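# Move one bottle from the cabinet onto the bench

## Task

Remove exactly one bottle from the cabinet and leave it standing upright on the bench; the remaining two bottles must stay in the cabinet.

## Robot and tools

Robot: two UR-type arms, left_arm and right_arm, each fitted with a Robotiq 2F-140 gripper whose fingers can fold. Each arm sits on its own carriage on one shared floor track running along y at x = 0. left_rail carries left_arm and is always the +y carriage; right_rail carries right_arm. An arm's base is at x = 0, y = its carriage's position_m, z = 0.04 m, facing +x.

Scene frame: fixed to the table. Table top is z = 0, +z up, +x is the way the arms face, +y is to their left, y = 0 is mid-track. The table edge is at x = 0.17 m. Results report end_effector_position (m), end_effector_quat_wxyz and velocities in this frame. end_effector_position is the point between the pads when closed; the gripper's fingers point along its own +z and close along its own y.

execute_actions(actions, cameras): runs a list of actions in order. An action may hold "rows", "steps", "until", and device commands. rows: up to 15 rows, one per control step (1/30 s). Every row is a single list of 18 numbers in [-1, 1] covering both arms: left dx, dy, dz, rx, ry, rz, left gripper position, force_limit, speed, then the same nine for the right arm. dx..rz are an offset, not a pose: they count from that arm's Hand target as it was when the action began, expressed in the Hand target's own axes, and every row counts from that same start, not from the row before. 1.0 = 0.6 m or 180 degrees; rx, ry, rz form one rotation vector. Sending an offset again moves the arm further. Six zeros re-command the current Hand target. steps: 1 to 450, default 15, at least one per row; after the last row the arm keeps heading to that row's target. Ramp offsets gradually (about 0.01 per row is 0.18 m/s) to avoid jerks.

Gripper numbers: position +1 is fully open (140 mm), about -0.8 is pads touching, -1 closes until blocked. force_limit -1..+1 sets grip force (about 14 N at -1, 40 N at 0, 58 N at +1); speed -1..+1 sets closing speed (about 30 to 250 mm/s), and a faster close grips harder. Both start at +1. To leave a gripper unchanged, resend its last three values; 0 is a real command. Grip near the fingertips; deeper grips can fold the fingers and hold narrow parts poorly. Check object_status: 2 means stopped while closing (holding), 3 means reached the commanded position or pads met, 0 moving, 1 blocked while opening.

Devices: {"left_rail": {"position_m": ...}} (left -0.8 to 1.5 m, right_rail -1.5 to 0.8 m) sets an absolute carriage place along y; also speed_m_s (0.01 to 1) and acceleration_factor (0.1 to 1); {"stop": true} brakes it. Keep carriages at least 0.78 m apart. After sending a drive, wait with an action like {"steps": n, "until": {"left_rail": {"position_status": ["!=", "moving"]}}}. until conditions read only the rails; comparisons are =, !=, <, <=, >, >=; {"all": {"status": "ended"}} and {"any": {...}} also exist. Let a carriage arrive before aiming its arm at a scene point. An out-of-range value or unknown name refuses the whole call.

move(target, speed, blend, stop_force, zero, blocking, cameras): straight-line paths. target is one 18-number row, same layout and same Hand-target-relative offsets as above, or a list of up to 15 such rows, each offset counted from the same starting Hand targets. speed in m/s, 0.002 to 3.6, default 0.25. blend in m rounds corners. stop_force 3 to 120 N ends an arm's path when its wrist sensor feels that much push; use it when approaching surfaces, not when leaving one or when turning the gripper. Paths don't avoid obstacles; the last line, "move:", reports done, off_target, held, fault, etc. blocking=false returns early; call wait or stop before sending rows or another move.

wait(seconds 0 to 10); stop() brakes a running move; zoom_image(camera, region [x0,y0,x1,y1] pixels, at most 504 square); zero_wrist_force(arm); read_manual(section); finished_scene(scene) ends the scene irreversibly once the bottle stands on the bench unsupported.

Cameras: cam_high, cam_low, cam_front, cam_side, cam_left_wrist, cam_right_wrist (672x504). Images come with an empty actions list or when requested. Wrist depth lines give a 7x7 grid of distances in mm.

Results: Hand target (base of next offsets), Joint positions (rail m, then six joints rad), joint torques, Wrist force/torque in the end-effector axes, Tool commands, rail position_m, position_status (moving, done, contact_stop, time_out, stopped, stopped_with_arm, stopped_for_other_arm, stopped_for_other_carriage) and position_answer (taken, not_taken). Orientation commands are clipped to 32 degrees from the current one per step.

Avoid: dropping or tipping bottles, knocking the other two, anything leaving the table (including onto the track or the metal strip), hitting fixed things hard, pressing past firm contact (fault stops the arm for 10 s; about 150 N net force or joint torque limits 139 N m shoulder/elbow, 26 N m wrists), contact between the two arms, holding heavy items far off centre, and passing near an arm's own base. Hot motors (MOTOR HOT at 70 °C) brake at 85 °C.

Each tool is called after ">>>" by a JSON object that holds its "api" and its "payload", one argument or row to a line.

## Session

>>> {"api": "execute_actions", "payload": {
  "actions": []
}}

Scene clock: 0.00 s.
left_arm: end_effector_position=(+0.3456, +1.0546, +0.5800) position_measured=3 object_status=3 end_effector_quat_wxyz=(+0.000, +0.000, +1.000, +0.000) | right_arm: end_effector_position=(+0.3456, -1.0963, +0.5800) position_measured=3 object_status=3 end_effector_quat_wxyz=(+0.000, +0.000, +1.000, +0.000)
Joint positions: left_arm=[1.027 -0.316 -1.725 0.971 -0.816 -1.571 -0.316] | right_arm=[-1.124 -0.316 -1.725 0.971 -0.816 -1.571 -0.316]
Joint velocities: within noise
Joint torques (N m): no reading
Wrist force (N): no reading
Wrist torque (N m): no reading
Wrist force, peak (N): no reading
Wrist depth (mm): cam_left_wrist=[634 631 631 620 620 622 611 / 682 672 663 651 649 647 642 / 709 714 707 702 704 702 680 / 753 136 766 743 748 723 702 / 100 137 812 815 786 792 107 / - 882 864 844 847 851 831 / - 1972 1607 1954 1920 - -] | cam_right_wrist=[636 652 658 658 645 643 649 / 699 701 704 693 695 684 678 / 724 741 746 726 731 722 726 / - 132 793 782 799 766 137 / - 117 841 841 844 834 111 / - 909 1952 920 905 887 887 / - 2078 2117 2059 2158 2004 2022]
Hand target: left_arm +0.3456, +1.0546, +0.5800; +0.000, +0.000, +1.000, +0.000 | right_arm +0.3456, -1.0963, +0.5800; +0.000, +0.000, +1.000, +0.000
Tool commands: left_gripper/position=+1.0 left_gripper/force_limit=+1.0 left_gripper/speed=+1.0 right_gripper/position=+1.0 right_gripper/force_limit=+1.0 right_gripper/speed=+1.0
left_rail: position_m=1.027 position_status=done
right_rail: position_m=-1.124 position_status=done

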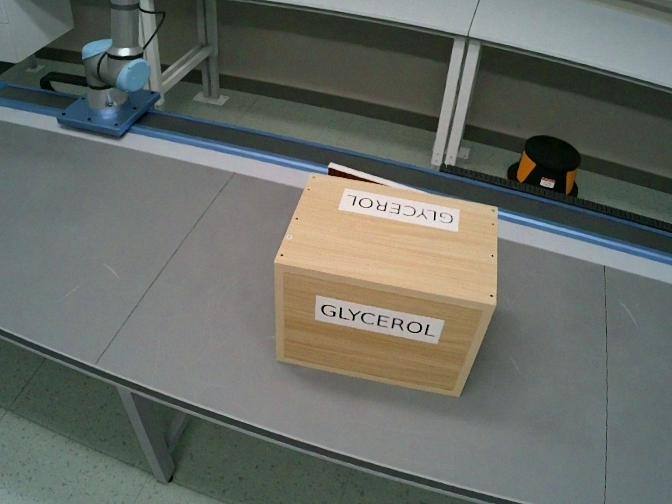

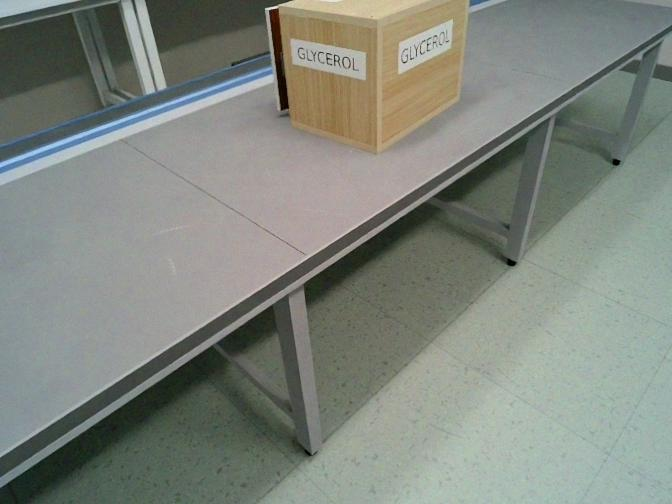

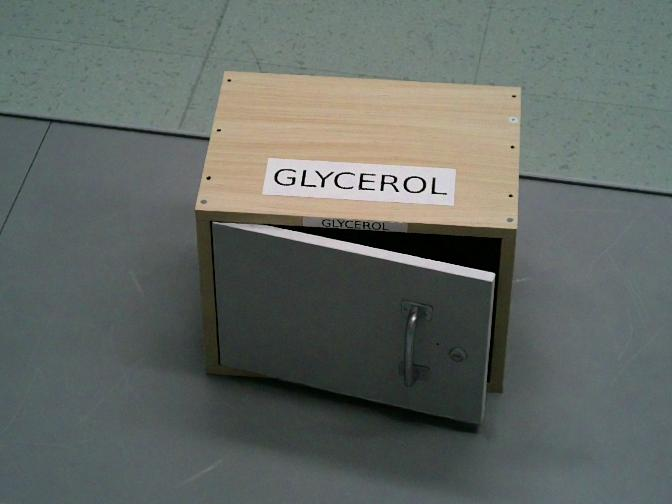

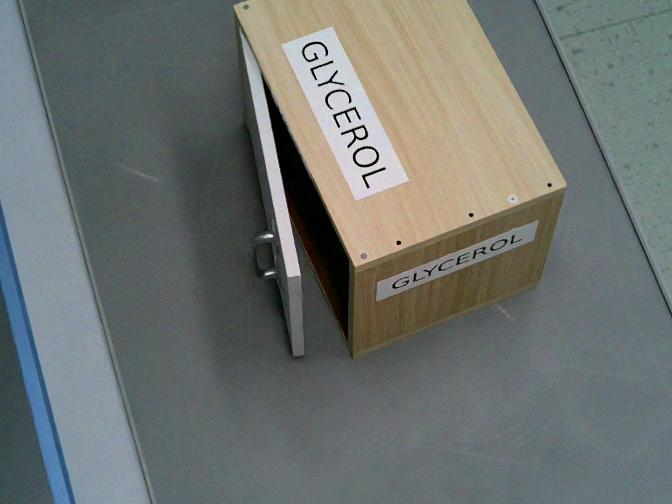

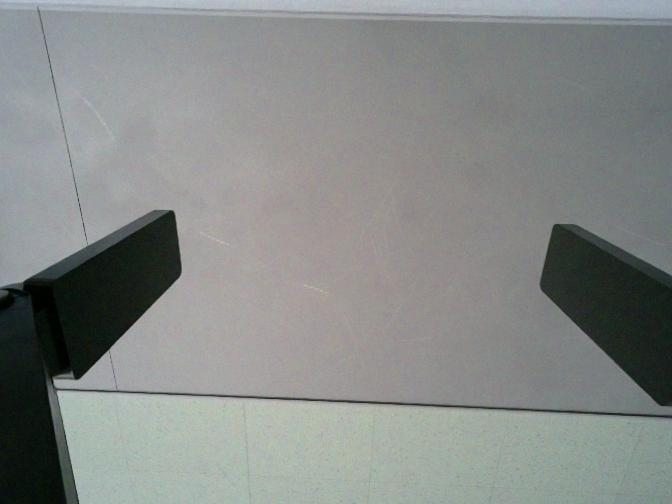

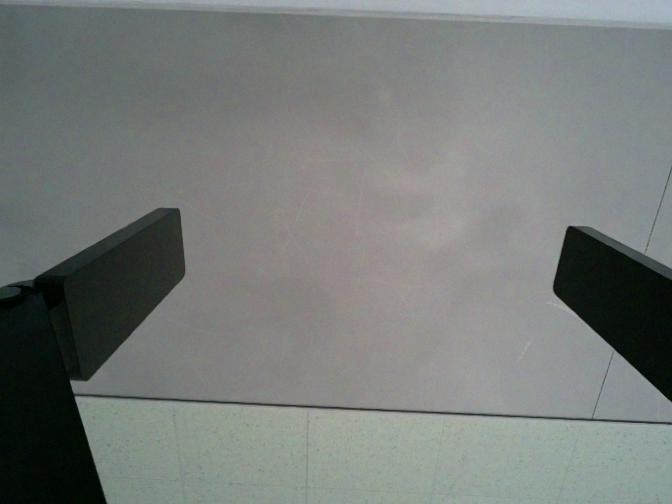

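>>> {"api": "execute_actions", "payload": {
  "actions": [
    {"right_rail":{"position_m":-0.9},"steps":120,"until":{"right_rail":{"position_status":["!=","moving"]}}}
  ]
}}

>>> {"api": "move", "payload": {
  "target": [0,0,0,0,0,0,1,1,1,0,0.35,0.2,-0.56,0.232,0.56,1,1,1],
  "speed": 0.4,
  "cameras": ["cam_right_wrist","cam_high","cam_front"]
}}

Scene clock: 4.23 s.
left_arm: end_effector_position=(+0.3456, +1.0546, +0.5800) position_measured=3 object_status=3 end_effector_quat_wxyz=(+0.000, +0.000, +1.000, +0.000) | right_arm: end_effector_position=(+0.3456, -0.8728, +0.5800) position_measured=3 object_status=3 end_effector_quat_wxyz=(+0.000, +0.000, +1.000, +0.000)
Joint positions: left_arm=[1.027 -0.316 -1.725 0.971 -0.816 -1.571 -0.316] | right_arm=[-0.9 -0.316 -1.725 0.971 -0.816 -1.571 -0.316]
Joint torques (N m): left_arm=[0.21 -11.44 -19.69 -3.25 -0.11 0.23] | right_arm=[-0.78 -11.25 -18.67 -3.17 0.03 0]
Wrist force (N): left_arm=[-0.1 -0.3 -0.1] | right_arm=[-0.3 0.2 -0.1]
Wrist torque (N m): left_arm=[-0.06 0.02 0.00] | right_arm=[0.04 0.07 0.01]
Wrist force, peak (N): left_arm=[-0.4 0.0 -0.3] | right_arm=[-0.3 1.5 -0.2]
Wrist depth (mm): cam_left_wrist=[629 634 631 631 627 614 606 / 676 674 665 657 653 647 638 / 716 723 718 697 707 733 689 / 745 136 745 738 738 709 714 / 100 127 812 800 789 797 107 / 1708 847 878 854 861 841 841 / - 1854 1903 1870 - - -] | cam_right_wrist=[668 668 664 658 654 660 658 / 713 706 713 699 684 - - / 751 743 738 741 734 729 734 / - 131 788 779 - 777 137 / - 853 850 850 838 831 111 / - 931 916 912 894 905 901 / - 2078 2078 2179 2117 1952 2158]
Hand target: left_arm +0.3456, +1.0546, +0.5800; +0.000, +0.000, +1.000, +0.000 | right_arm +0.3456, -0.8728, +0.5800; +0.000, +0.000, +1.000, +0.000
Tool commands: left_gripper/position=+1.0 left_gripper/force_limit=+1.0 left_gripper/speed=+1.0 right_gripper/position=+1.0 right_gripper/force_limit=+1.0 right_gripper/speed=+1.0
left_rail: position_m=1.027 position_status=done
right_rail: position_m=-0.900 position_status=done

Scene clock: 8.53 s.
left_arm: end_effector_position=(+0.3456, +1.0546, +0.5800) position_measured=3 object_status=3 end_effector_quat_wxyz=(+0.000, +0.000, +1.000, +0.000) | right_arm: end_effector_position=(+0.3471, -0.6625, +0.4600) position_measured=3 object_status=3 end_effector_quat_wxyz=(-0.279, +0.650, +0.279, +0.650)
Joint positions: left_arm=[1.027 -0.316 -1.725 0.971 -0.816 -1.571 -0.316] | right_arm=[-0.9 -1.445 -2.595 2.24 0.354 -0.685 0]
Joint torques (N m): left_arm=[0.75 -11.96 -19.37 -3.19 0.11 0.14] | right_arm=[-11.37 10.1 -12.28 3.47 -1.3 0.77]
Wrist force (N): left_arm=[0.0 0.0 -0.2] | right_arm=[3.4 -0.8 0.6]
Wrist torque (N m): left_arm=[0.00 0.01 0.01] | right_arm=[-0.25 -0.77 0.21]
Wrist force, peak (N): left_arm=[0.1 0.0 -0.4] | right_arm=[3.4 -1.4 0.7]
Wrist depth (mm): cam_left_wrist=[634 638 616 627 625 622 613 / 676 667 659 663 661 657 644 / 721 718 704 684 695 704 684 / 751 136 745 748 738 718 704 / 100 800 809 792 795 797 107 / 882 864 878 851 868 847 102 / 1954 1920 1903 1838 1886 - -] | cam_right_wrist=[4157 - - - - - - / - - - - - - - / 3741 905 5101 - - - - / 1713 132 686 3453 4401 4316 124 / - 620 713 920 2915 2841 111 / - 734 731 763 785 790 - / - 600 618 622 697 651 -]
Hand target: left_arm +0.3456, +1.0546, +0.5800; +0.000, +0.000, +1.000, +0.000 | right_arm +0.3456, -0.6628, +0.4600; -0.271, +0.653, +0.271, +0.653
Off the commanded pose: left_arm 0.000 m, 0 deg | right_arm 0.002 m, 1 deg.
left_rail: position_m=1.027 position_status=done
right_rail: position_m=-0.900 position_status=done
move: done
Images, in order (width x height): cam_high 672x504, cam_front 672x504, cam_right_wrist 672x504.

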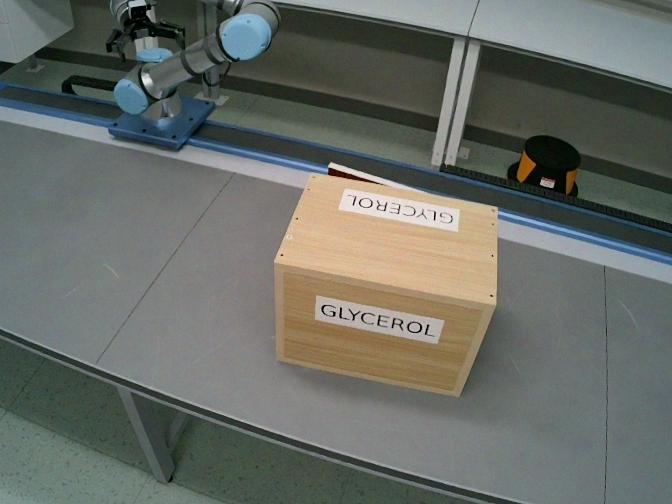

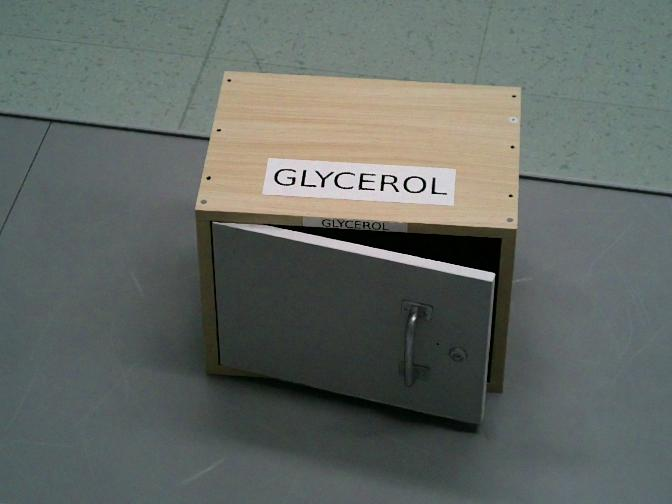

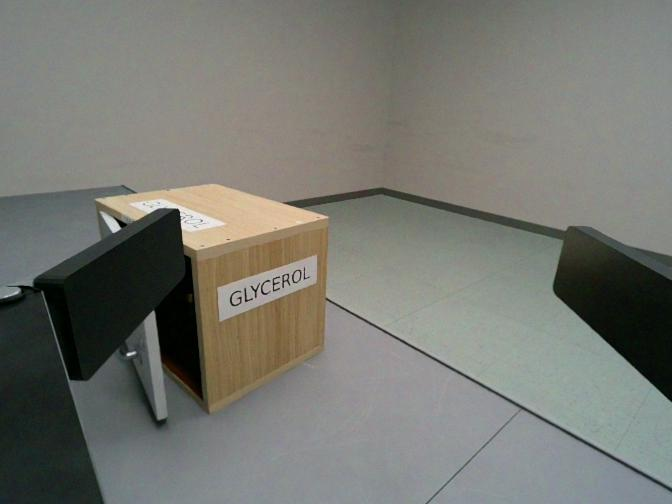

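>>> {"api": "execute_actions", "payload": {
  "actions": [
    {"right_rail":{"position_m":-0.7},"steps":120,"until":{"right_rail":{"position_status":["!=","moving"]}}}
  ]
}}

>>> {"api": "move", "payload": {
  "target": [0,0,0,0,0,0,1,1,1,-0.517,0.034,0.277,0.195,0.195,-0.472,-1,-1,0],
  "speed": 0.3,
  "cameras": ["cam_right_wrist","cam_high","cam_front","cam_side"]
}}

Scene clock: 13.07 s.
left_arm: end_effector_position=(+0.3456, +1.0546, +0.5800) position_measured=3 object_status=3 end_effector_quat_wxyz=(+0.000, +0.000, +1.000, +0.000) | right_arm: end_effector_position=(+0.3470, -0.4626, +0.4600) position_measured=3 object_status=3 end_effector_quat_wxyz=(-0.279, +0.650, +0.279, +0.650)
Joint positions: left_arm=[1.027 -0.316 -1.725 0.971 -0.816 -1.571 -0.316] | right_arm=[-0.7 -1.482 -2.608 2.24 0.368 -0.722 0]
Joint torques (N m): left_arm=[0.68 -11.56 -19.15 -3.15 -0.02 0.22] | right_arm=[-10.29 11.2 -14.33 3.56 -1.24 -1.18]
Wrist force (N): left_arm=[-0.2 0.0 0.0] | right_arm=[3.5 -1.0 0.7]
Wrist torque (N m): left_arm=[0.00 0.04 0.01] | right_arm=[-0.28 -0.78 0.22]
Wrist force, peak (N): left_arm=[-0.4 0.3 -0.1] | right_arm=[3.7 -1.8 1.5]
Wrist depth (mm): cam_left_wrist=[631 632 627 631 611 608 609 / 684 676 659 659 655 651 653 / 721 714 709 709 695 693 702 / 764 136 756 745 743 714 718 / 100 806 812 800 745 792 107 / 1721 871 861 844 841 837 847 / - 1920 1903 1823 - 1708 -] | cam_right_wrist=[2440 - - - 5220 - - / - - 4776 - 6066 - - / 1918 - 4879 - - - 6413 / 1740 132 599 620 4316 3507 124 / - 109 870 563 2915 2953 111 / - 713 691 623 779 766 1886 / - 597 581 622 629 641 632]
Hand target: left_arm +0.3456, +1.0546, +0.5800; +0.000, +0.000, +1.000, +0.000 | right_arm +0.3456, -0.4628, +0.4600; -0.271, +0.653, +0.271, +0.653
Tool commands: left_gripper/position=+1.0 left_gripper/force_limit=+1.0 left_gripper/speed=+1.0 right_gripper/position=+1.0 right_gripper/force_limit=+1.0 right_gripper/speed=+1.0
Off the commanded pose: left_arm 0.000 m, 0 deg | right_arm 0.001 m, 1 deg.
left_rail: position_m=1.027 position_status=done
right_rail: position_m=-0.700 position_status=done

Scene clock: 24.60 s.
left_arm: end_effector_position=(+0.3456, +1.0546, +0.5800) position_measured=3 object_status=3 end_effector_quat_wxyz=(+0.000, +0.000, +1.000, +0.000) | right_arm: end_effector_position=(+0.4035, -0.4220, +0.3222) position_measured=233 object_status=3 end_effector_quat_wxyz=(-0.107, +0.451, +0.477, +0.747)
Joint positions: left_arm=[1.027 -0.316 -1.725 0.971 -0.816 -1.571 -0.316] | right_arm=[-0.7 -2.398 -3.481 2.54 1.082 -1.78 -0.641]
Joint torques (N m): left_arm=[0.83 -11.48 -19.47 -3.12 0 0.24] | right_arm=[-0.04 33.63 -10.14 2.97 0.24 -0.05]
Wrist force (N): left_arm=[0.0 -0.1 -0.2] | right_arm=[4.7 0.7 1.6]
Wrist torque (N m): left_arm=[-0.02 0.01 0.00] | right_arm=[-0.04 -1.14 0.48]
Wrist force, peak (N): left_arm=[-0.2 0.4 0.1] | right_arm=[8.7 -4.6 -0.4]
Wrist depth (mm): cam_left_wrist=[631 636 623 618 608 596 622 / 667 665 667 661 649 649 638 / 716 711 704 700 697 686 686 / 753 136 748 745 743 716 704 / 100 789 812 800 792 783 107 / 1763 871 864 837 841 847 841 / - - 1972 1838 1870 1870 -] | cam_right_wrist=[1840 3206 3253 - - - - / 1106 420 4401 - - - - / 446 645 370 433 - - - / 448 557 386 137 5474 - - / 465 524 81 82 84 90 - / - - - - - 72 - / - - - - - - -]
Hand target: left_arm +0.3456, +1.0546, +0.5800; +0.000, +0.000, +1.000, +0.000 | right_arm +0.4035, -0.4220, +0.3222; -0.107, +0.451, +0.477, +0.747 (not the last commanded pose)
Tool commands: left_gripper/position=+1.0 left_gripper/force_limit=+1.0 left_gripper/speed=+1.0 right_gripper/position=-1.0 right_gripper/force_limit=-1.0 right_gripper/speed=+0.003922
Off the commanded pose: left_arm 0.000 m, 0 deg | right_arm 0.198 m, 60 deg.
FORCE FAULT: contact force on the right arm reached its limit, and that arm stopped for 10 seconds. The contact can be on any part of that arm, not only on its tool. That arm's remaining commands of this call were not run. That arm's target is now where it stood when the stop ended, not its last command. That arm accepts commands again.
left_rail: position_m=1.027 position_status=done
right_rail: position_m=-0.700 position_status=done
shoulder posture changed (right arm): the wrist came as close to joint 2's axis as it can, and the arm is now in the other of its two shoulder postures.
move: fault (right_arm)
Images, in order (width x height): cam_high 672x504, cam_front 672x504, cam_side 672x504, cam_right_wrist 672x504.

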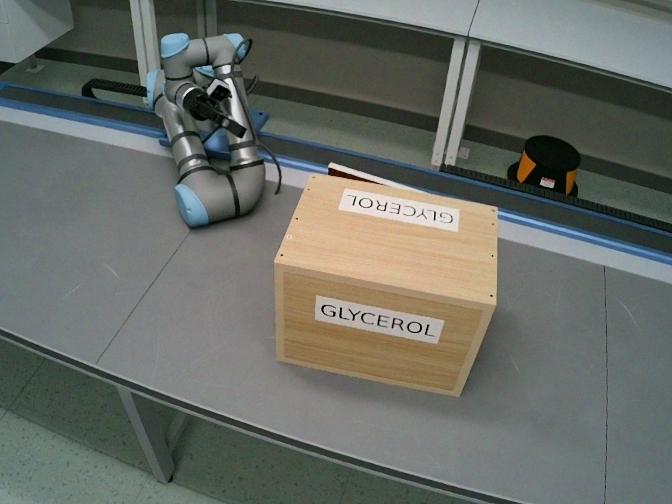

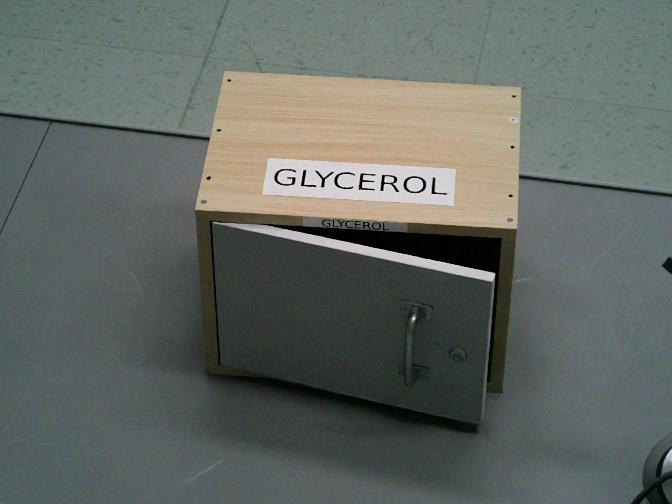

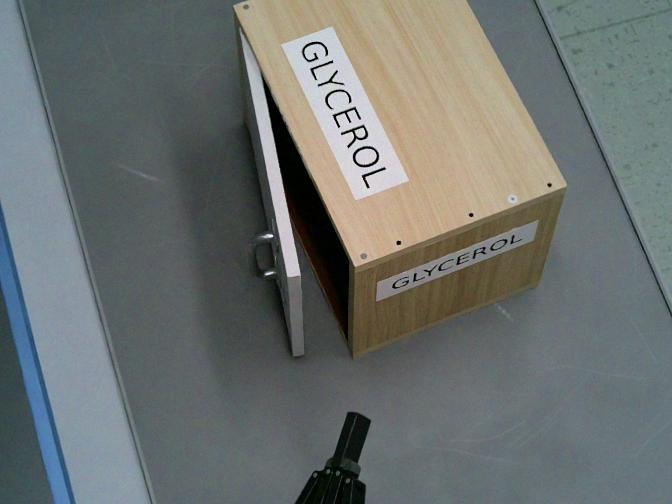

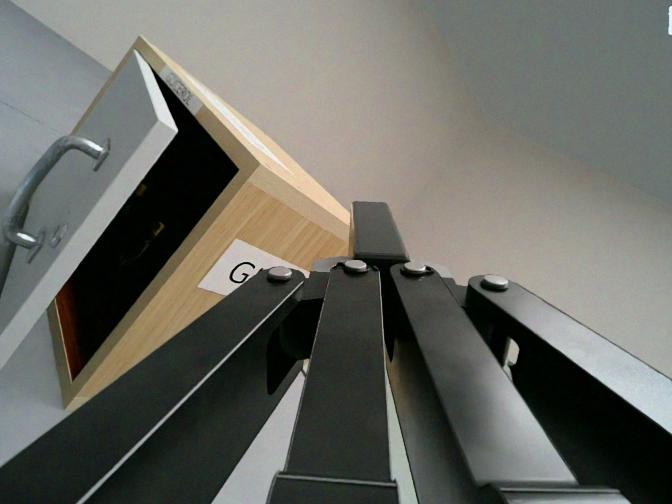

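>>> {"api": "move", "payload": {
  "target": [0,0,0,0,0,0,1,1,1,0.802,0.636,0.143,0,0,0,-1,-1,0],
  "speed": 0.25,
  "cameras": ["cam_high"]
}}

Scene clock: 32.57 s.
left_arm: end_effector_position=(+0.3456, +1.0546, +0.5800) position_measured=3 object_status=3 end_effector_quat_wxyz=(+0.000, +0.000, +1.000, +0.000) | right_arm: end_effector_position=(+0.4039, -0.4217, +0.9421) position_measured=233 object_status=3 end_effector_quat_wxyz=(-0.107, +0.451, +0.476, +0.747)
Joint positions: left_arm=[1.027 -0.316 -1.725 0.971 -0.816 -1.571 -0.316] | right_arm=[-0.7 -2.397 -1.879 0.203 1.819 -1.78 -0.64]
Joint torques (N m): left_arm=[0.6 -11.31 -18.97 -3.29 0.02 0.2] | right_arm=[-12.05 29.42 -2.12 4.76 -1.15 -1.4]
Wrist force (N): left_arm=[-0.1 0.1 0.0] | right_arm=[4.6 0.8 1.8]
Wrist torque (N m): left_arm=[0.03 0.02 0.01] | right_arm=[-0.01 -1.14 0.48]
Wrist force, peak (N): left_arm=[-0.3 0.2 -0.2] | right_arm=[6.0 1.3 2.1]
Wrist depth (mm): cam_left_wrist=[636 636 631 625 618 611 611 / 669 665 665 663 657 649 646 / 723 718 704 704 697 704 680 / 753 136 753 751 751 716 716 / 100 797 822 806 789 795 107 / - 882 900 851 847 844 102 / 1886 1937 1954 1954 1870 1972 -] | cam_right_wrist=[3161 - - - 3253 2440 2022 / 3075 4581 3870 - - 2771 2363 / 4316 4401 4081 - - - 3453 / 2179 5907 - 104 110 - 3680 / 1421 - 81 82 84 90 4157 / - - - - - 72 - / - - - - - - -]
Hand target: left_arm +0.3456, +1.0546, +0.5800; +0.000, +0.000, +1.000, +0.000 | right_arm +0.4039, -0.4217, +0.9423; -0.107, +0.451, +0.477, +0.747
Off the commanded pose: left_arm 0.000 m, 0 deg | right_arm 0.000 m, 0 deg.
left_rail: position_m=1.027 position_status=done
right_rail: position_m=-0.700 position_status=done
move: done
Images, in order (width x height): cam_high 672x504.

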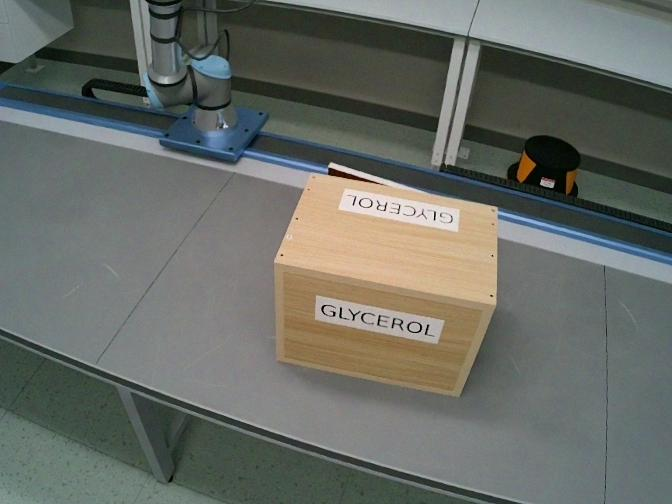

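>>> {"api": "move", "payload": {
  "target": [0,0,0,0,0,0,1,1,1,-0.021,-0.251,-0.815,0,0,0,-1,-1,0],
  "speed": 0.2,
  "cameras": ["cam_high"]
}}

Scene clock: 35.63 s.
left_arm: end_effector_position=(+0.3456, +1.0546, +0.5800) position_measured=3 object_status=3 end_effector_quat_wxyz=(+0.000, +0.000, +1.000, +0.000) | right_arm: end_effector_position=(+0.1257, -0.6679, +0.8124) position_measured=233 object_status=3 end_effector_quat_wxyz=(-0.107, +0.451, +0.477, +0.747)
Joint positions: left_arm=[1.027 -0.316 -1.725 0.971 -0.816 -1.571 -0.316] | right_arm=[-0.7 -2.436 -1.816 1.114 0.845 -1.818 -0.635]
Joint torques (N m): left_arm=[0.91 -11.62 -20.02 -3.28 0.13 0.26] | right_arm=[-10.84 -12.35 -20.06 5.1 -1.03 0.74]
Wrist force (N): left_arm=[-0.1 0.1 0.0] | right_arm=[4.8 0.8 1.7]
Wrist torque (N m): left_arm=[0.03 0.02 0.01] | right_arm=[0.00 -1.18 0.49]
Wrist force, peak (N): left_arm=[-0.2 0.1 -0.3] | right_arm=[4.2 -1.4 -6.0]
Wrist depth (mm): cam_left_wrist=[634 634 623 629 616 609 616 / 669 667 653 667 655 653 649 / 716 718 702 707 695 697 697 / 753 136 758 743 743 714 697 / 100 797 812 819 792 789 107 / - 864 864 864 861 815 102 / 1903 1972 1886 1903 1838 1838 -] | cam_right_wrist=[- 4157 - 5611 3870 2580 2841 / - 4235 5474 - - - - / 1986 3161 - - - - 3206 / 1559 1969 - - - - - / 1200 - 81 82 84 91 - / - - - - - 72 - / - - - - - - -]
Hand target: left_arm +0.3456, +1.0546, +0.5800; +0.000, +0.000, +1.000, +0.000 | right_arm +0.1258, -0.6678, +0.8124; -0.107, +0.451, +0.477, +0.747 (not the last commanded pose)
Off the commanded pose: left_arm 0.000 m, 0 deg | right_arm 0.118 m, 0 deg.
left_rail: position_m=1.027 position_status=done
right_rail: position_m=-0.700 position_status=done
shoulder posture changed (right arm): the wrist came as close to joint 2's axis as it can, and the arm is now in the other of its two shoulder postures.
move: held (right_arm; a check stopped the path); limits=held
pose unreachable (right arm): on one or more control steps of this call, first in action 0 (counted from 0), this arm could not follow its commanded pose, so it was not sent that pose on those steps. It may still have moved: this result reports where it is.
cause: moving toward the commanded pose would bring two parts of the arm too close to each other (its gripper and another part of the arm, with joints 5 (wrist 1) to 7 (wrist 3) between them, 8 mm apart when it was first held).
Images, in order (width x height): cam_high 672x504.

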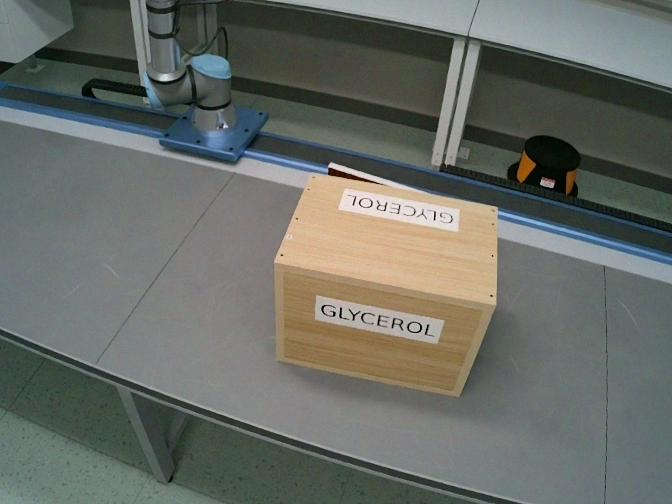

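>>> {"api": "move", "payload": {
  "target": [
    [0,0,0,0,0,0,1,1,1,-0.231,0.335,-0.197,-0.224,-0.178,-0.04,-1,-1,0],
    [0,0,0,0,0,0,1,1,1,-0.2405,0.446,-0.633,-0.448,-0.356,-0.08,-1,-1,0],
    [0,0,0,0,0,0,1,1,1,-0.413,0.551,-0.135,-0.276,-0.219,-0.049,-1,-1,0],
    [0,0,0,0,0,0,1,1,1,-0.3705,0.377,0.396,-0.103,-0.082,-0.018,-1,-1,0],
    [0,0,0,0,0,0,1,1,1,-0.243,0.123,0.81,0.086,0.068,0.015,-1,-1,0]
  ],
  "speed": 0.35,
  "blend": 0.04,
  "cameras": ["cam_high"]
}}

Scene clock: 45.93 s.
left_arm: end_effector_position=(+0.3456, +1.0546, +0.5800) position_measured=3 object_status=3 end_effector_quat_wxyz=(+0.000, +0.000, +1.000, +0.000) | right_arm: end_effector_position=(+0.5304, -0.3531, +0.8117) position_measured=233 object_status=3 end_effector_quat_wxyz=(-0.235, +0.361, +0.548, +0.717)
Joint positions: left_arm=[1.027 -0.316 -1.725 0.971 -0.816 -1.571 -0.316] | right_arm=[-0.7 -0.189 -1.221 0.913 2.382 -0.158 -2.751]
Joint torques (N m): left_arm=[0.67 -11.3 -19.01 -3.25 0.04 0.16] | right_arm=[11.25 -43.89 -12.6 4.15 -3.35 -1.55]
Wrist force (N): left_arm=[-0.3 -0.1 -0.2] | right_arm=[4.1 0.2 1.8]
Wrist torque (N m): left_arm=[-0.01 0.06 0.00] | right_arm=[-0.15 -1.02 0.49]
Wrist force, peak (N): left_arm=[-0.2 0.1 -0.4] | right_arm=[5.2 0.4 2.2]
Wrist depth (mm): cam_left_wrist=[638 640 625 632 618 614 611 / 663 674 674 663 651 653 646 / 709 716 711 691 684 682 678 / 745 136 758 745 756 721 126 / 100 803 795 819 795 792 107 / 1778 844 885 875 841 844 837 / 1937 1721 1990 1854 1903 1808 -] | cam_right_wrist=[1320 1181 - - 4988 3033 1902 / - - 2641 - 4235 2841 2806 / 1767 - - - - - 3033 / 1517 1986 - - 102 - - / 1360 - 81 82 83 91 - / - - - - - 72 - / - - - - - - -]
Hand target: left_arm +0.3456, +1.0546, +0.5800; +0.000, +0.000, +1.000, +0.000 | right_arm +0.5304, -0.3530, +0.8118; -0.234, +0.362, +0.548, +0.717
Off the commanded pose: left_arm 0.000 m, 0 deg | right_arm 0.000 m, 0 deg.
left_rail: position_m=1.027 position_status=done
right_rail: position_m=-0.700 position_status=done
move: done
Images, in order (width x height): cam_high 672x504.

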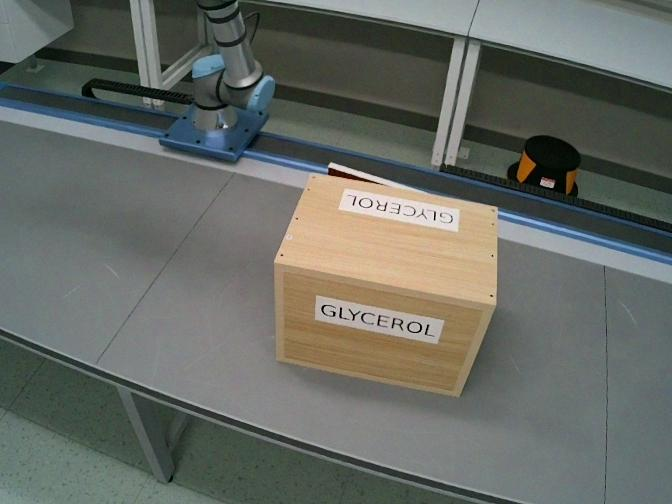

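>>> {"api": "execute_actions", "payload": {
  "actions": [
    {"right_rail":{"position_m":-0.9},"steps":120,"until":{"right_rail":{"position_status":["!=","moving"]}}}
  ]
}}

>>> {"api": "move", "payload": {
  "target": [0,0,0,0,0,0,1,1,1,-0.716,-0.948,0.138,0.004,-0.095,-0.29,-1,-1,0],
  "speed": 0.25,
  "cameras": ["cam_right_wrist","cam_high","cam_front","cam_side"]
}}

Scene clock: 49.63 s.
left_arm: end_effector_position=(+0.3456, +1.0546, +0.5800) position_measured=3 object_status=3 end_effector_quat_wxyz=(+0.000, +0.000, +1.000, +0.000) | right_arm: end_effector_position=(+0.5304, -0.5530, +0.8118) position_measured=233 object_status=3 end_effector_quat_wxyz=(-0.234, +0.362, +0.548, +0.717)
Joint positions: left_arm=[1.027 -0.316 -1.725 0.971 -0.816 -1.571 -0.316] | right_arm=[-0.9 -0.189 -1.225 0.921 2.391 -0.159 -2.764]
Joint torques (N m): left_arm=[0.84 -11.44 -19.32 -3.26 0.03 0.22] | right_arm=[8.04 -44.22 -11.77 4.38 -2.55 -1.34]
Wrist force (N): left_arm=[-0.2 -0.1 0.0] | right_arm=[4.3 0.3 1.8]
Wrist torque (N m): left_arm=[-0.01 0.04 0.01] | right_arm=[-0.12 -1.07 0.49]
Wrist force, peak (N): left_arm=[-0.4 0.0 -0.2] | right_arm=[4.7 -0.1 3.3]
Wrist depth (mm): cam_left_wrist=[640 627 629 638 620 616 618 / 678 667 661 657 649 647 657 / 718 711 697 695 689 693 669 / 738 136 721 745 745 718 127 / 100 809 803 825 797 797 107 / 1763 868 854 875 847 834 834 / 2008 1870 1886 1870 1838 1954 -] | cam_right_wrist=[- 1527 3741 2806 - 2672 - / - - - - - 3350 2641 / 1918 4676 - - - - 4157 / 1467 2610 - - 102 - 3117 / 790 - 81 82 83 90 - / - - - - - 72 - / - - - - - - -]
Hand target: left_arm +0.3456, +1.0546, +0.5800; +0.000, +0.000, +1.000, +0.000 | right_arm +0.5304, -0.5530, +0.8118; -0.234, +0.362, +0.548, +0.717
Tool commands: left_gripper/position=+1.0 left_gripper/force_limit=+1.0 left_gripper/speed=+1.0 right_gripper/position=-1.0 right_gripper/force_limit=-1.0 right_gripper/speed=+0.0
Off the commanded pose: left_arm 0.000 m, 0 deg | right_arm 0.000 m, 0 deg.
left_rail: position_m=1.027 position_status=done
right_rail: position_m=-0.900 position_status=done

Scene clock: 62.73 s.
left_arm: end_effector_position=(+0.3456, +1.0546, +0.5800) position_measured=3 object_status=3 end_effector_quat_wxyz=(+0.000, +0.000, +1.000, +0.000) | right_arm: end_effector_position=(+0.4051, -0.3416, +0.1538) position_measured=233 object_status=3 end_effector_quat_wxyz=(+0.172, +0.185, +0.685, +0.683)
Joint positions: left_arm=[1.027 -0.316 -1.725 0.971 -0.816 -1.571 -0.316] | right_arm=[-0.9 0.492 -0.617 2.159 1.609 -1.001 -4.701]
Joint torques (N m): left_arm=[0.73 -10.7 -19.01 -3.23 0.12 0.21] | right_arm=[-0.56 -40.41 -1.99 -2.38 0.25 -0.07]
Wrist force (N): left_arm=[-0.1 0.0 0.0] | right_arm=[2.4 1.5 2.2]
Wrist torque (N m): left_arm=[0.01 0.03 0.00] | right_arm=[0.06 -0.78 0.57]
Wrist force, peak (N): left_arm=[-0.5 0.1 0.0] | right_arm=[8.5 -6.7 5.0]
Wrist depth (mm): cam_left_wrist=[640 634 629 618 622 609 614 / 678 676 667 653 644 649 657 / 709 723 711 704 697 700 682 / 735 136 756 748 740 711 128 / 100 809 809 792 803 800 107 / 1749 882 871 864 1778 847 102 / - 1538 1339 1886 1886 1823 -] | cam_right_wrist=[215 250 255 255 255 240 - / 207 295 461 682 647 344 3804 / 211 291 302 302 297 293 3620 / 221 301 351 137 338 356 3741 / - 266 82 82 84 91 - / - - - - - 72 - / - - - - - - -]
Hand target: left_arm +0.3456, +1.0546, +0.5800; +0.000, +0.000, +1.000, +0.000 | right_arm +0.4051, -0.3416, +0.1538; +0.172, +0.185, +0.685, +0.683 (not the last commanded pose)
Tool commands: left_gripper/position=+1.0 left_gripper/force_limit=+1.0 left_gripper/speed=+1.0 right_gripper/position=-1.0 right_gripper/force_limit=-1.0 right_gripper/speed=+0.003922
Off the commanded pose: left_arm 0.000 m, 0 deg | right_arm 0.016 m, 1 deg.
FORCE FAULT: contact force on the right arm reached its limit, and that arm stopped for 10 seconds. The contact can be on any part of that arm, not only on its tool. That arm's remaining commands of this call were not run. That arm's target is now where it stood when the stop ended, not its last command. That arm accepts commands again.
left_rail: position_m=1.027 position_status=done
right_rail: position_m=-0.900 position_status=done
move: fault (right_arm)
Images, in order (width x height): cam_high 672x504, cam_front 672x504, cam_side 672x504, cam_right_wrist 672x504.

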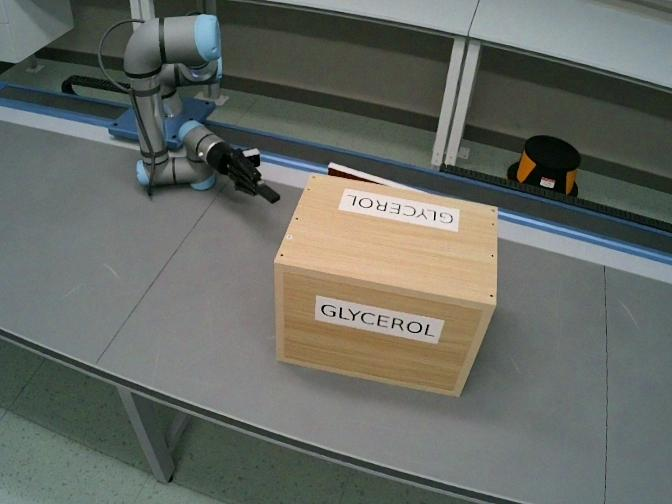

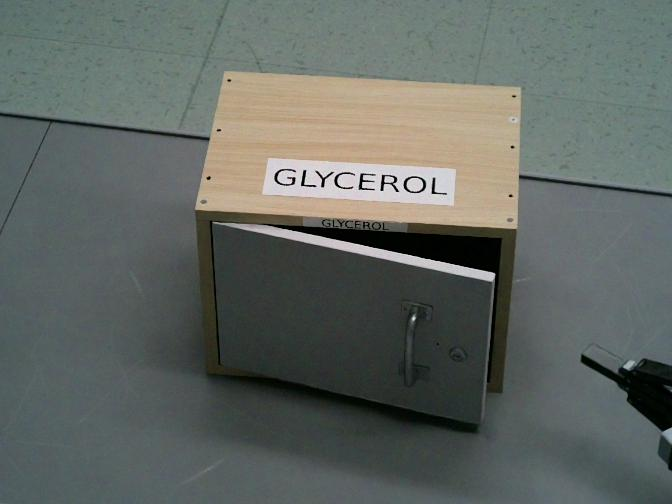

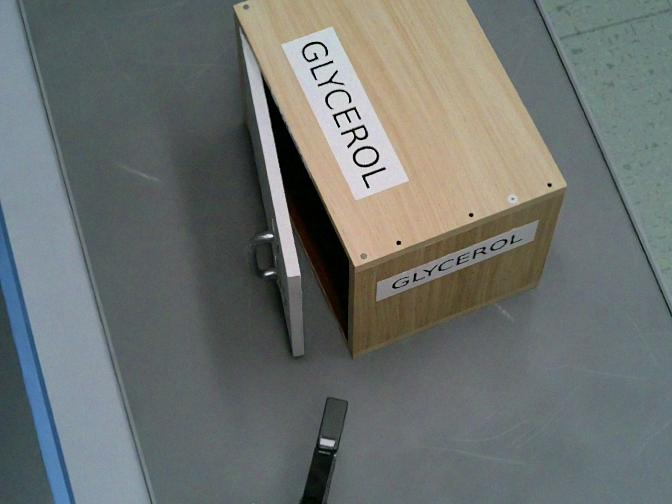

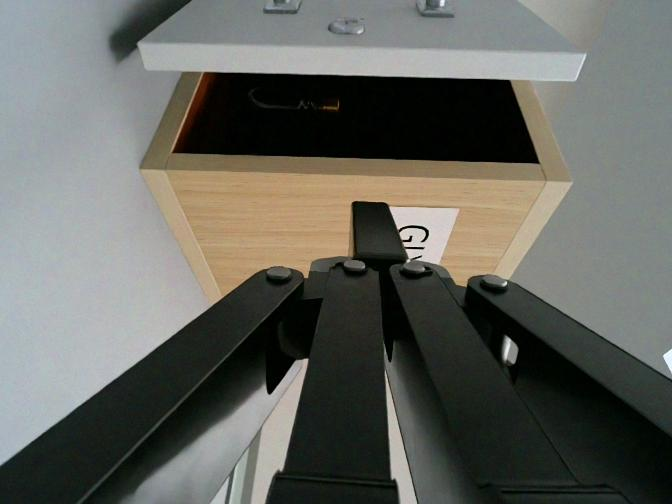

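>>> {"api": "zoom_image", "payload": {
  "camera": "cam_right_wrist",
  "region": [130, 40, 590, 200]
}}

Scaled by 1.096 from the camera's 672x504 image, which has a finer 960x720 frame.

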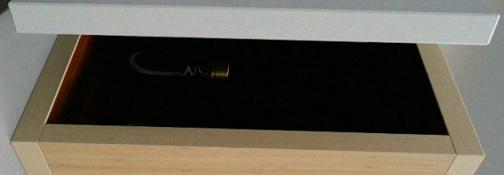

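>>> {"api": "move", "payload": {
  "target": [0,0,0,0,0,0,1,1,1,0.027,0.06,0,0.111,0,0,-1,-1,0],
  "speed": 0.15,
  "cameras": ["cam_right_wrist"]
}}

Scene clock: 68.40 s.
left_arm: end_effector_position=(+0.3456, +1.0546, +0.5800) position_measured=3 object_status=3 end_effector_quat_wxyz=(+0.000, +0.000, +1.000, +0.000) | right_arm: end_effector_position=(+0.3916, -0.3337, +0.1900) position_measured=233 object_status=3 end_effector_quat_wxyz=(+0.137, +0.212, +0.793, +0.554)
Joint positions: left_arm=[1.027 -0.316 -1.725 0.971 -0.816 -1.571 -0.316] | right_arm=[-0.9 0.552 -1.071 2.294 2.323 -1.09 -4.89]
Joint torques (N m): left_arm=[0.95 -10.34 -19.37 -3.25 0.19 0.21] | right_arm=[11.17 -42.71 -16.2 -1.6 -0.84 -1.39]
Wrist force (N): left_arm=[0.0 -0.1 -0.1] | right_arm=[1.8 1.5 2.0]
Wrist torque (N m): left_arm=[-0.01 0.00 0.01] | right_arm=[0.09 -0.52 0.57]
Wrist force, peak (N): left_arm=[-0.5 0.1 -0.2] | right_arm=[2.7 1.6 2.5]
Wrist depth (mm): cam_left_wrist=[642 640 629 627 614 613 616 / 665 682 661 661 649 647 644 / 714 669 707 702 697 693 691 / 740 136 748 753 733 718 716 / 100 800 812 806 766 809 107 / 1749 871 871 851 857 825 102 / 1920 1560 1838 1656 1838 1823 -] | cam_right_wrist=[224 268 340 321 290 273 263 / 227 280 361 492 656 674 3563 / 234 288 350 324 695 546 275 / 244 293 376 137 300 288 265 / 243 282 82 82 84 91 - / - - - - - 72 - / - - - - - - -]
Hand target: left_arm +0.3456, +1.0546, +0.5800; +0.000, +0.000, +1.000, +0.000 | right_arm +0.3916, -0.3337, +0.1900; +0.137, +0.212, +0.794, +0.554
Off the commanded pose: left_arm 0.000 m, 0 deg | right_arm 0.000 m, 0 deg.
left_rail: position_m=1.027 position_status=done
right_rail: position_m=-0.900 position_status=done
move: done
Images, in order (width x height): cam_right_wrist 672x504.

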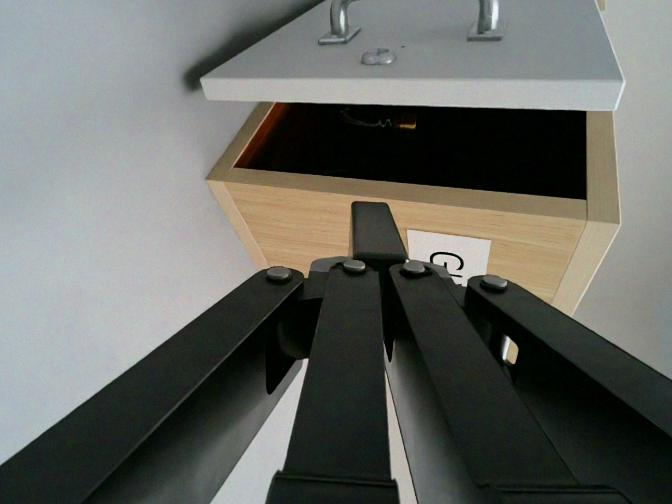

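>>> {"api": "move", "payload": {
  "target": [0,0,0,0,0,0,1,1,1,0,0.0855,0.235,0,0,0,-1,-1,0],
  "speed": 0.1,
  "stop_force": 20,
  "cameras": ["cam_right_wrist","cam_side"]
}}

Scene clock: 71.40 s.
left_arm: end_effector_position=(+0.3456, +1.0546, +0.5800) position_measured=3 object_status=3 end_effector_quat_wxyz=(+0.000, +0.000, +1.000, +0.000) | right_arm: end_effector_position=(+0.4490, -0.2303, +0.1891) position_measured=233 object_status=3 end_effector_quat_wxyz=(+0.137, +0.212, +0.794, +0.554)
Joint positions: left_arm=[1.027 -0.316 -1.725 0.971 -0.816 -1.571 -0.316] | right_arm=[-0.9 0.67 -0.919 1.943 2.501 -1.199 -4.84]
Joint torques (N m): left_arm=[0.48 -11.12 -18.9 -3.25 0.08 0.22] | right_arm=[-11.68 -52.56 -7.8 -5.53 1.84 -1.34]
Wrist force (N): left_arm=[0.0 0.0 0.0] | right_arm=[1.6 1.7 1.8]
Wrist torque (N m): left_arm=[0.00 0.01 0.00] | right_arm=[0.10 -0.48 0.53]
Wrist force, peak (N): left_arm=[-0.3 0.0 -0.3] | right_arm=[26.6 -10.7 -34.2]
Wrist depth (mm): cam_left_wrist=[632 640 631 638 620 614 614 / 680 665 661 667 653 647 647 / 714 730 709 714 695 680 682 / 743 135 758 748 735 716 128 / 100 809 806 797 792 797 107 / 1695 882 875 864 857 857 828 / 1937 1937 1854 1823 1903 1937 -] | cam_right_wrist=[219 248 185 168 160 136 133 / 224 259 166 149 141 126 117 / 232 263 339 585 591 546 193 / 237 248 211 138 177 304 162 / 245 281 81 82 84 91 154 / - - - - - 72 - / - - - - - - -]
Hand target: left_arm +0.3456, +1.0546, +0.5800; +0.000, +0.000, +1.000, +0.000 | right_arm +0.4490, -0.2303, +0.1891; +0.137, +0.212, +0.794, +0.554 (not the last commanded pose)
Off the commanded pose: left_arm 0.000 m, 0 deg | right_arm 0.032 m, 0 deg.
left_rail: position_m=1.027 position_status=done
right_rail: position_m=-0.900 position_status=done
move: contact (right_arm)
Images, in order (width x height): cam_side 672x504, cam_right_wrist 672x504.

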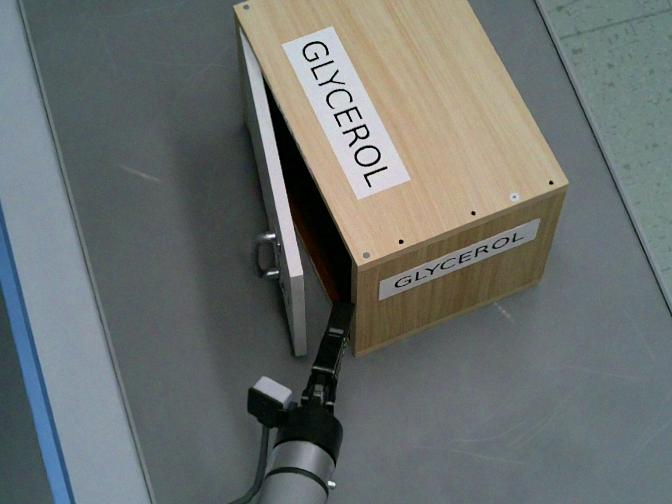

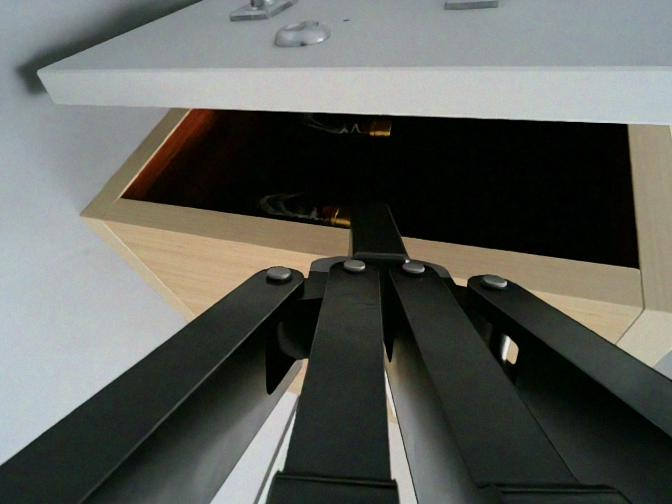

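>>> {"api": "move", "payload": {
  "target": [
    [0,0,0,0,0,0,1,1,1,0.03,-0.006,-0.016,0,0,0,-1,-1,0],
    [0,0,0,0,0,0,1,1,1,0.03,0.0285,0.0785,0,0,0,-1,-1,0]
  ],
  "speed": 0.1,
  "cameras": ["cam_right_wrist","cam_side"]
}}

Scene clock: 73.93 s.
left_arm: end_effector_position=(+0.3456, +1.0546, +0.5800) position_measured=3 object_status=3 end_effector_quat_wxyz=(+0.000, +0.000, +1.000, +0.000) | right_arm: end_effector_position=(+0.4577, -0.1778, +0.1890) position_measured=233 object_status=3 end_effector_quat_wxyz=(+0.137, +0.212, +0.794, +0.554)
Joint positions: left_arm=[1.027 -0.316 -1.725 0.971 -0.816 -1.571 -0.316] | right_arm=[-0.9 0.736 -0.85 1.79 2.576 -1.261 -4.814]
Joint torques (N m): left_arm=[0.54 -11.38 -19.63 -3.28 0.19 0.21] | right_arm=[10.33 -37.83 -22.29 -1.71 -0.89 1.39]
Wrist force (N): left_arm=[-0.3 -0.1 -0.1] | right_arm=[1.7 1.6 1.7]
Wrist torque (N m): left_arm=[-0.01 0.06 0.00] | right_arm=[0.07 -0.53 0.40]
Wrist force, peak (N): left_arm=[-0.4 0.2 -0.1] | right_arm=[1.7 1.8 2.7]
Wrist depth (mm): cam_left_wrist=[627 636 640 623 614 613 616 / 678 672 663 659 659 651 646 / 711 695 711 697 695 686 682 / 756 136 758 743 740 723 127 / 100 780 806 815 792 803 107 / 1823 1808 864 847 851 847 854 / - 1972 1954 1903 1903 1903 -] | cam_right_wrist=[213 199 176 169 142 123 124 / 132 127 118 107 93 94 87 / 226 254 331 101 96 88 - / 216 261 - 137 497 461 178 / 230 180 82 82 84 91 152 / - - - - - 72 - / - - - - - - -]
Hand target: left_arm +0.3456, +1.0546, +0.5800; +0.000, +0.000, +1.000, +0.000 | right_arm +0.4577, -0.1778, +0.1890; +0.137, +0.212, +0.794, +0.554
Off the commanded pose: left_arm 0.000 m, 0 deg | right_arm 0.000 m, 0 deg.
left_rail: position_m=1.027 position_status=done
right_rail: position_m=-0.900 position_status=done
move: done
Images, in order (width x height): cam_side 672x504, cam_right_wrist 672x504.

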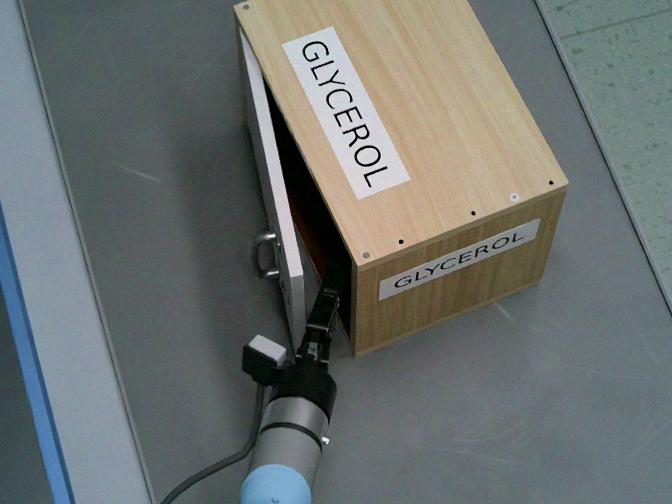

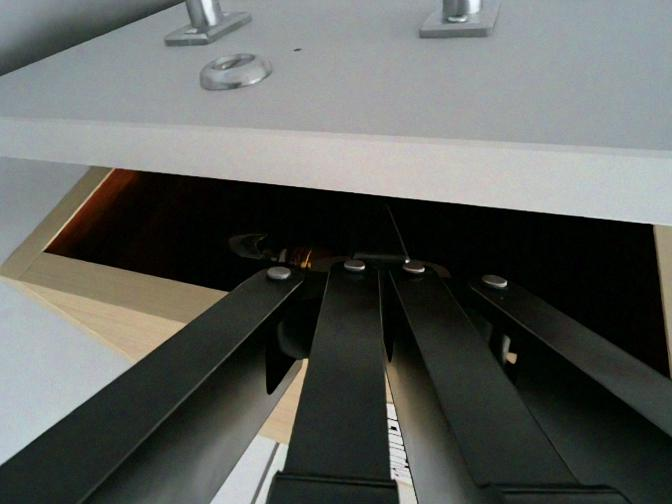

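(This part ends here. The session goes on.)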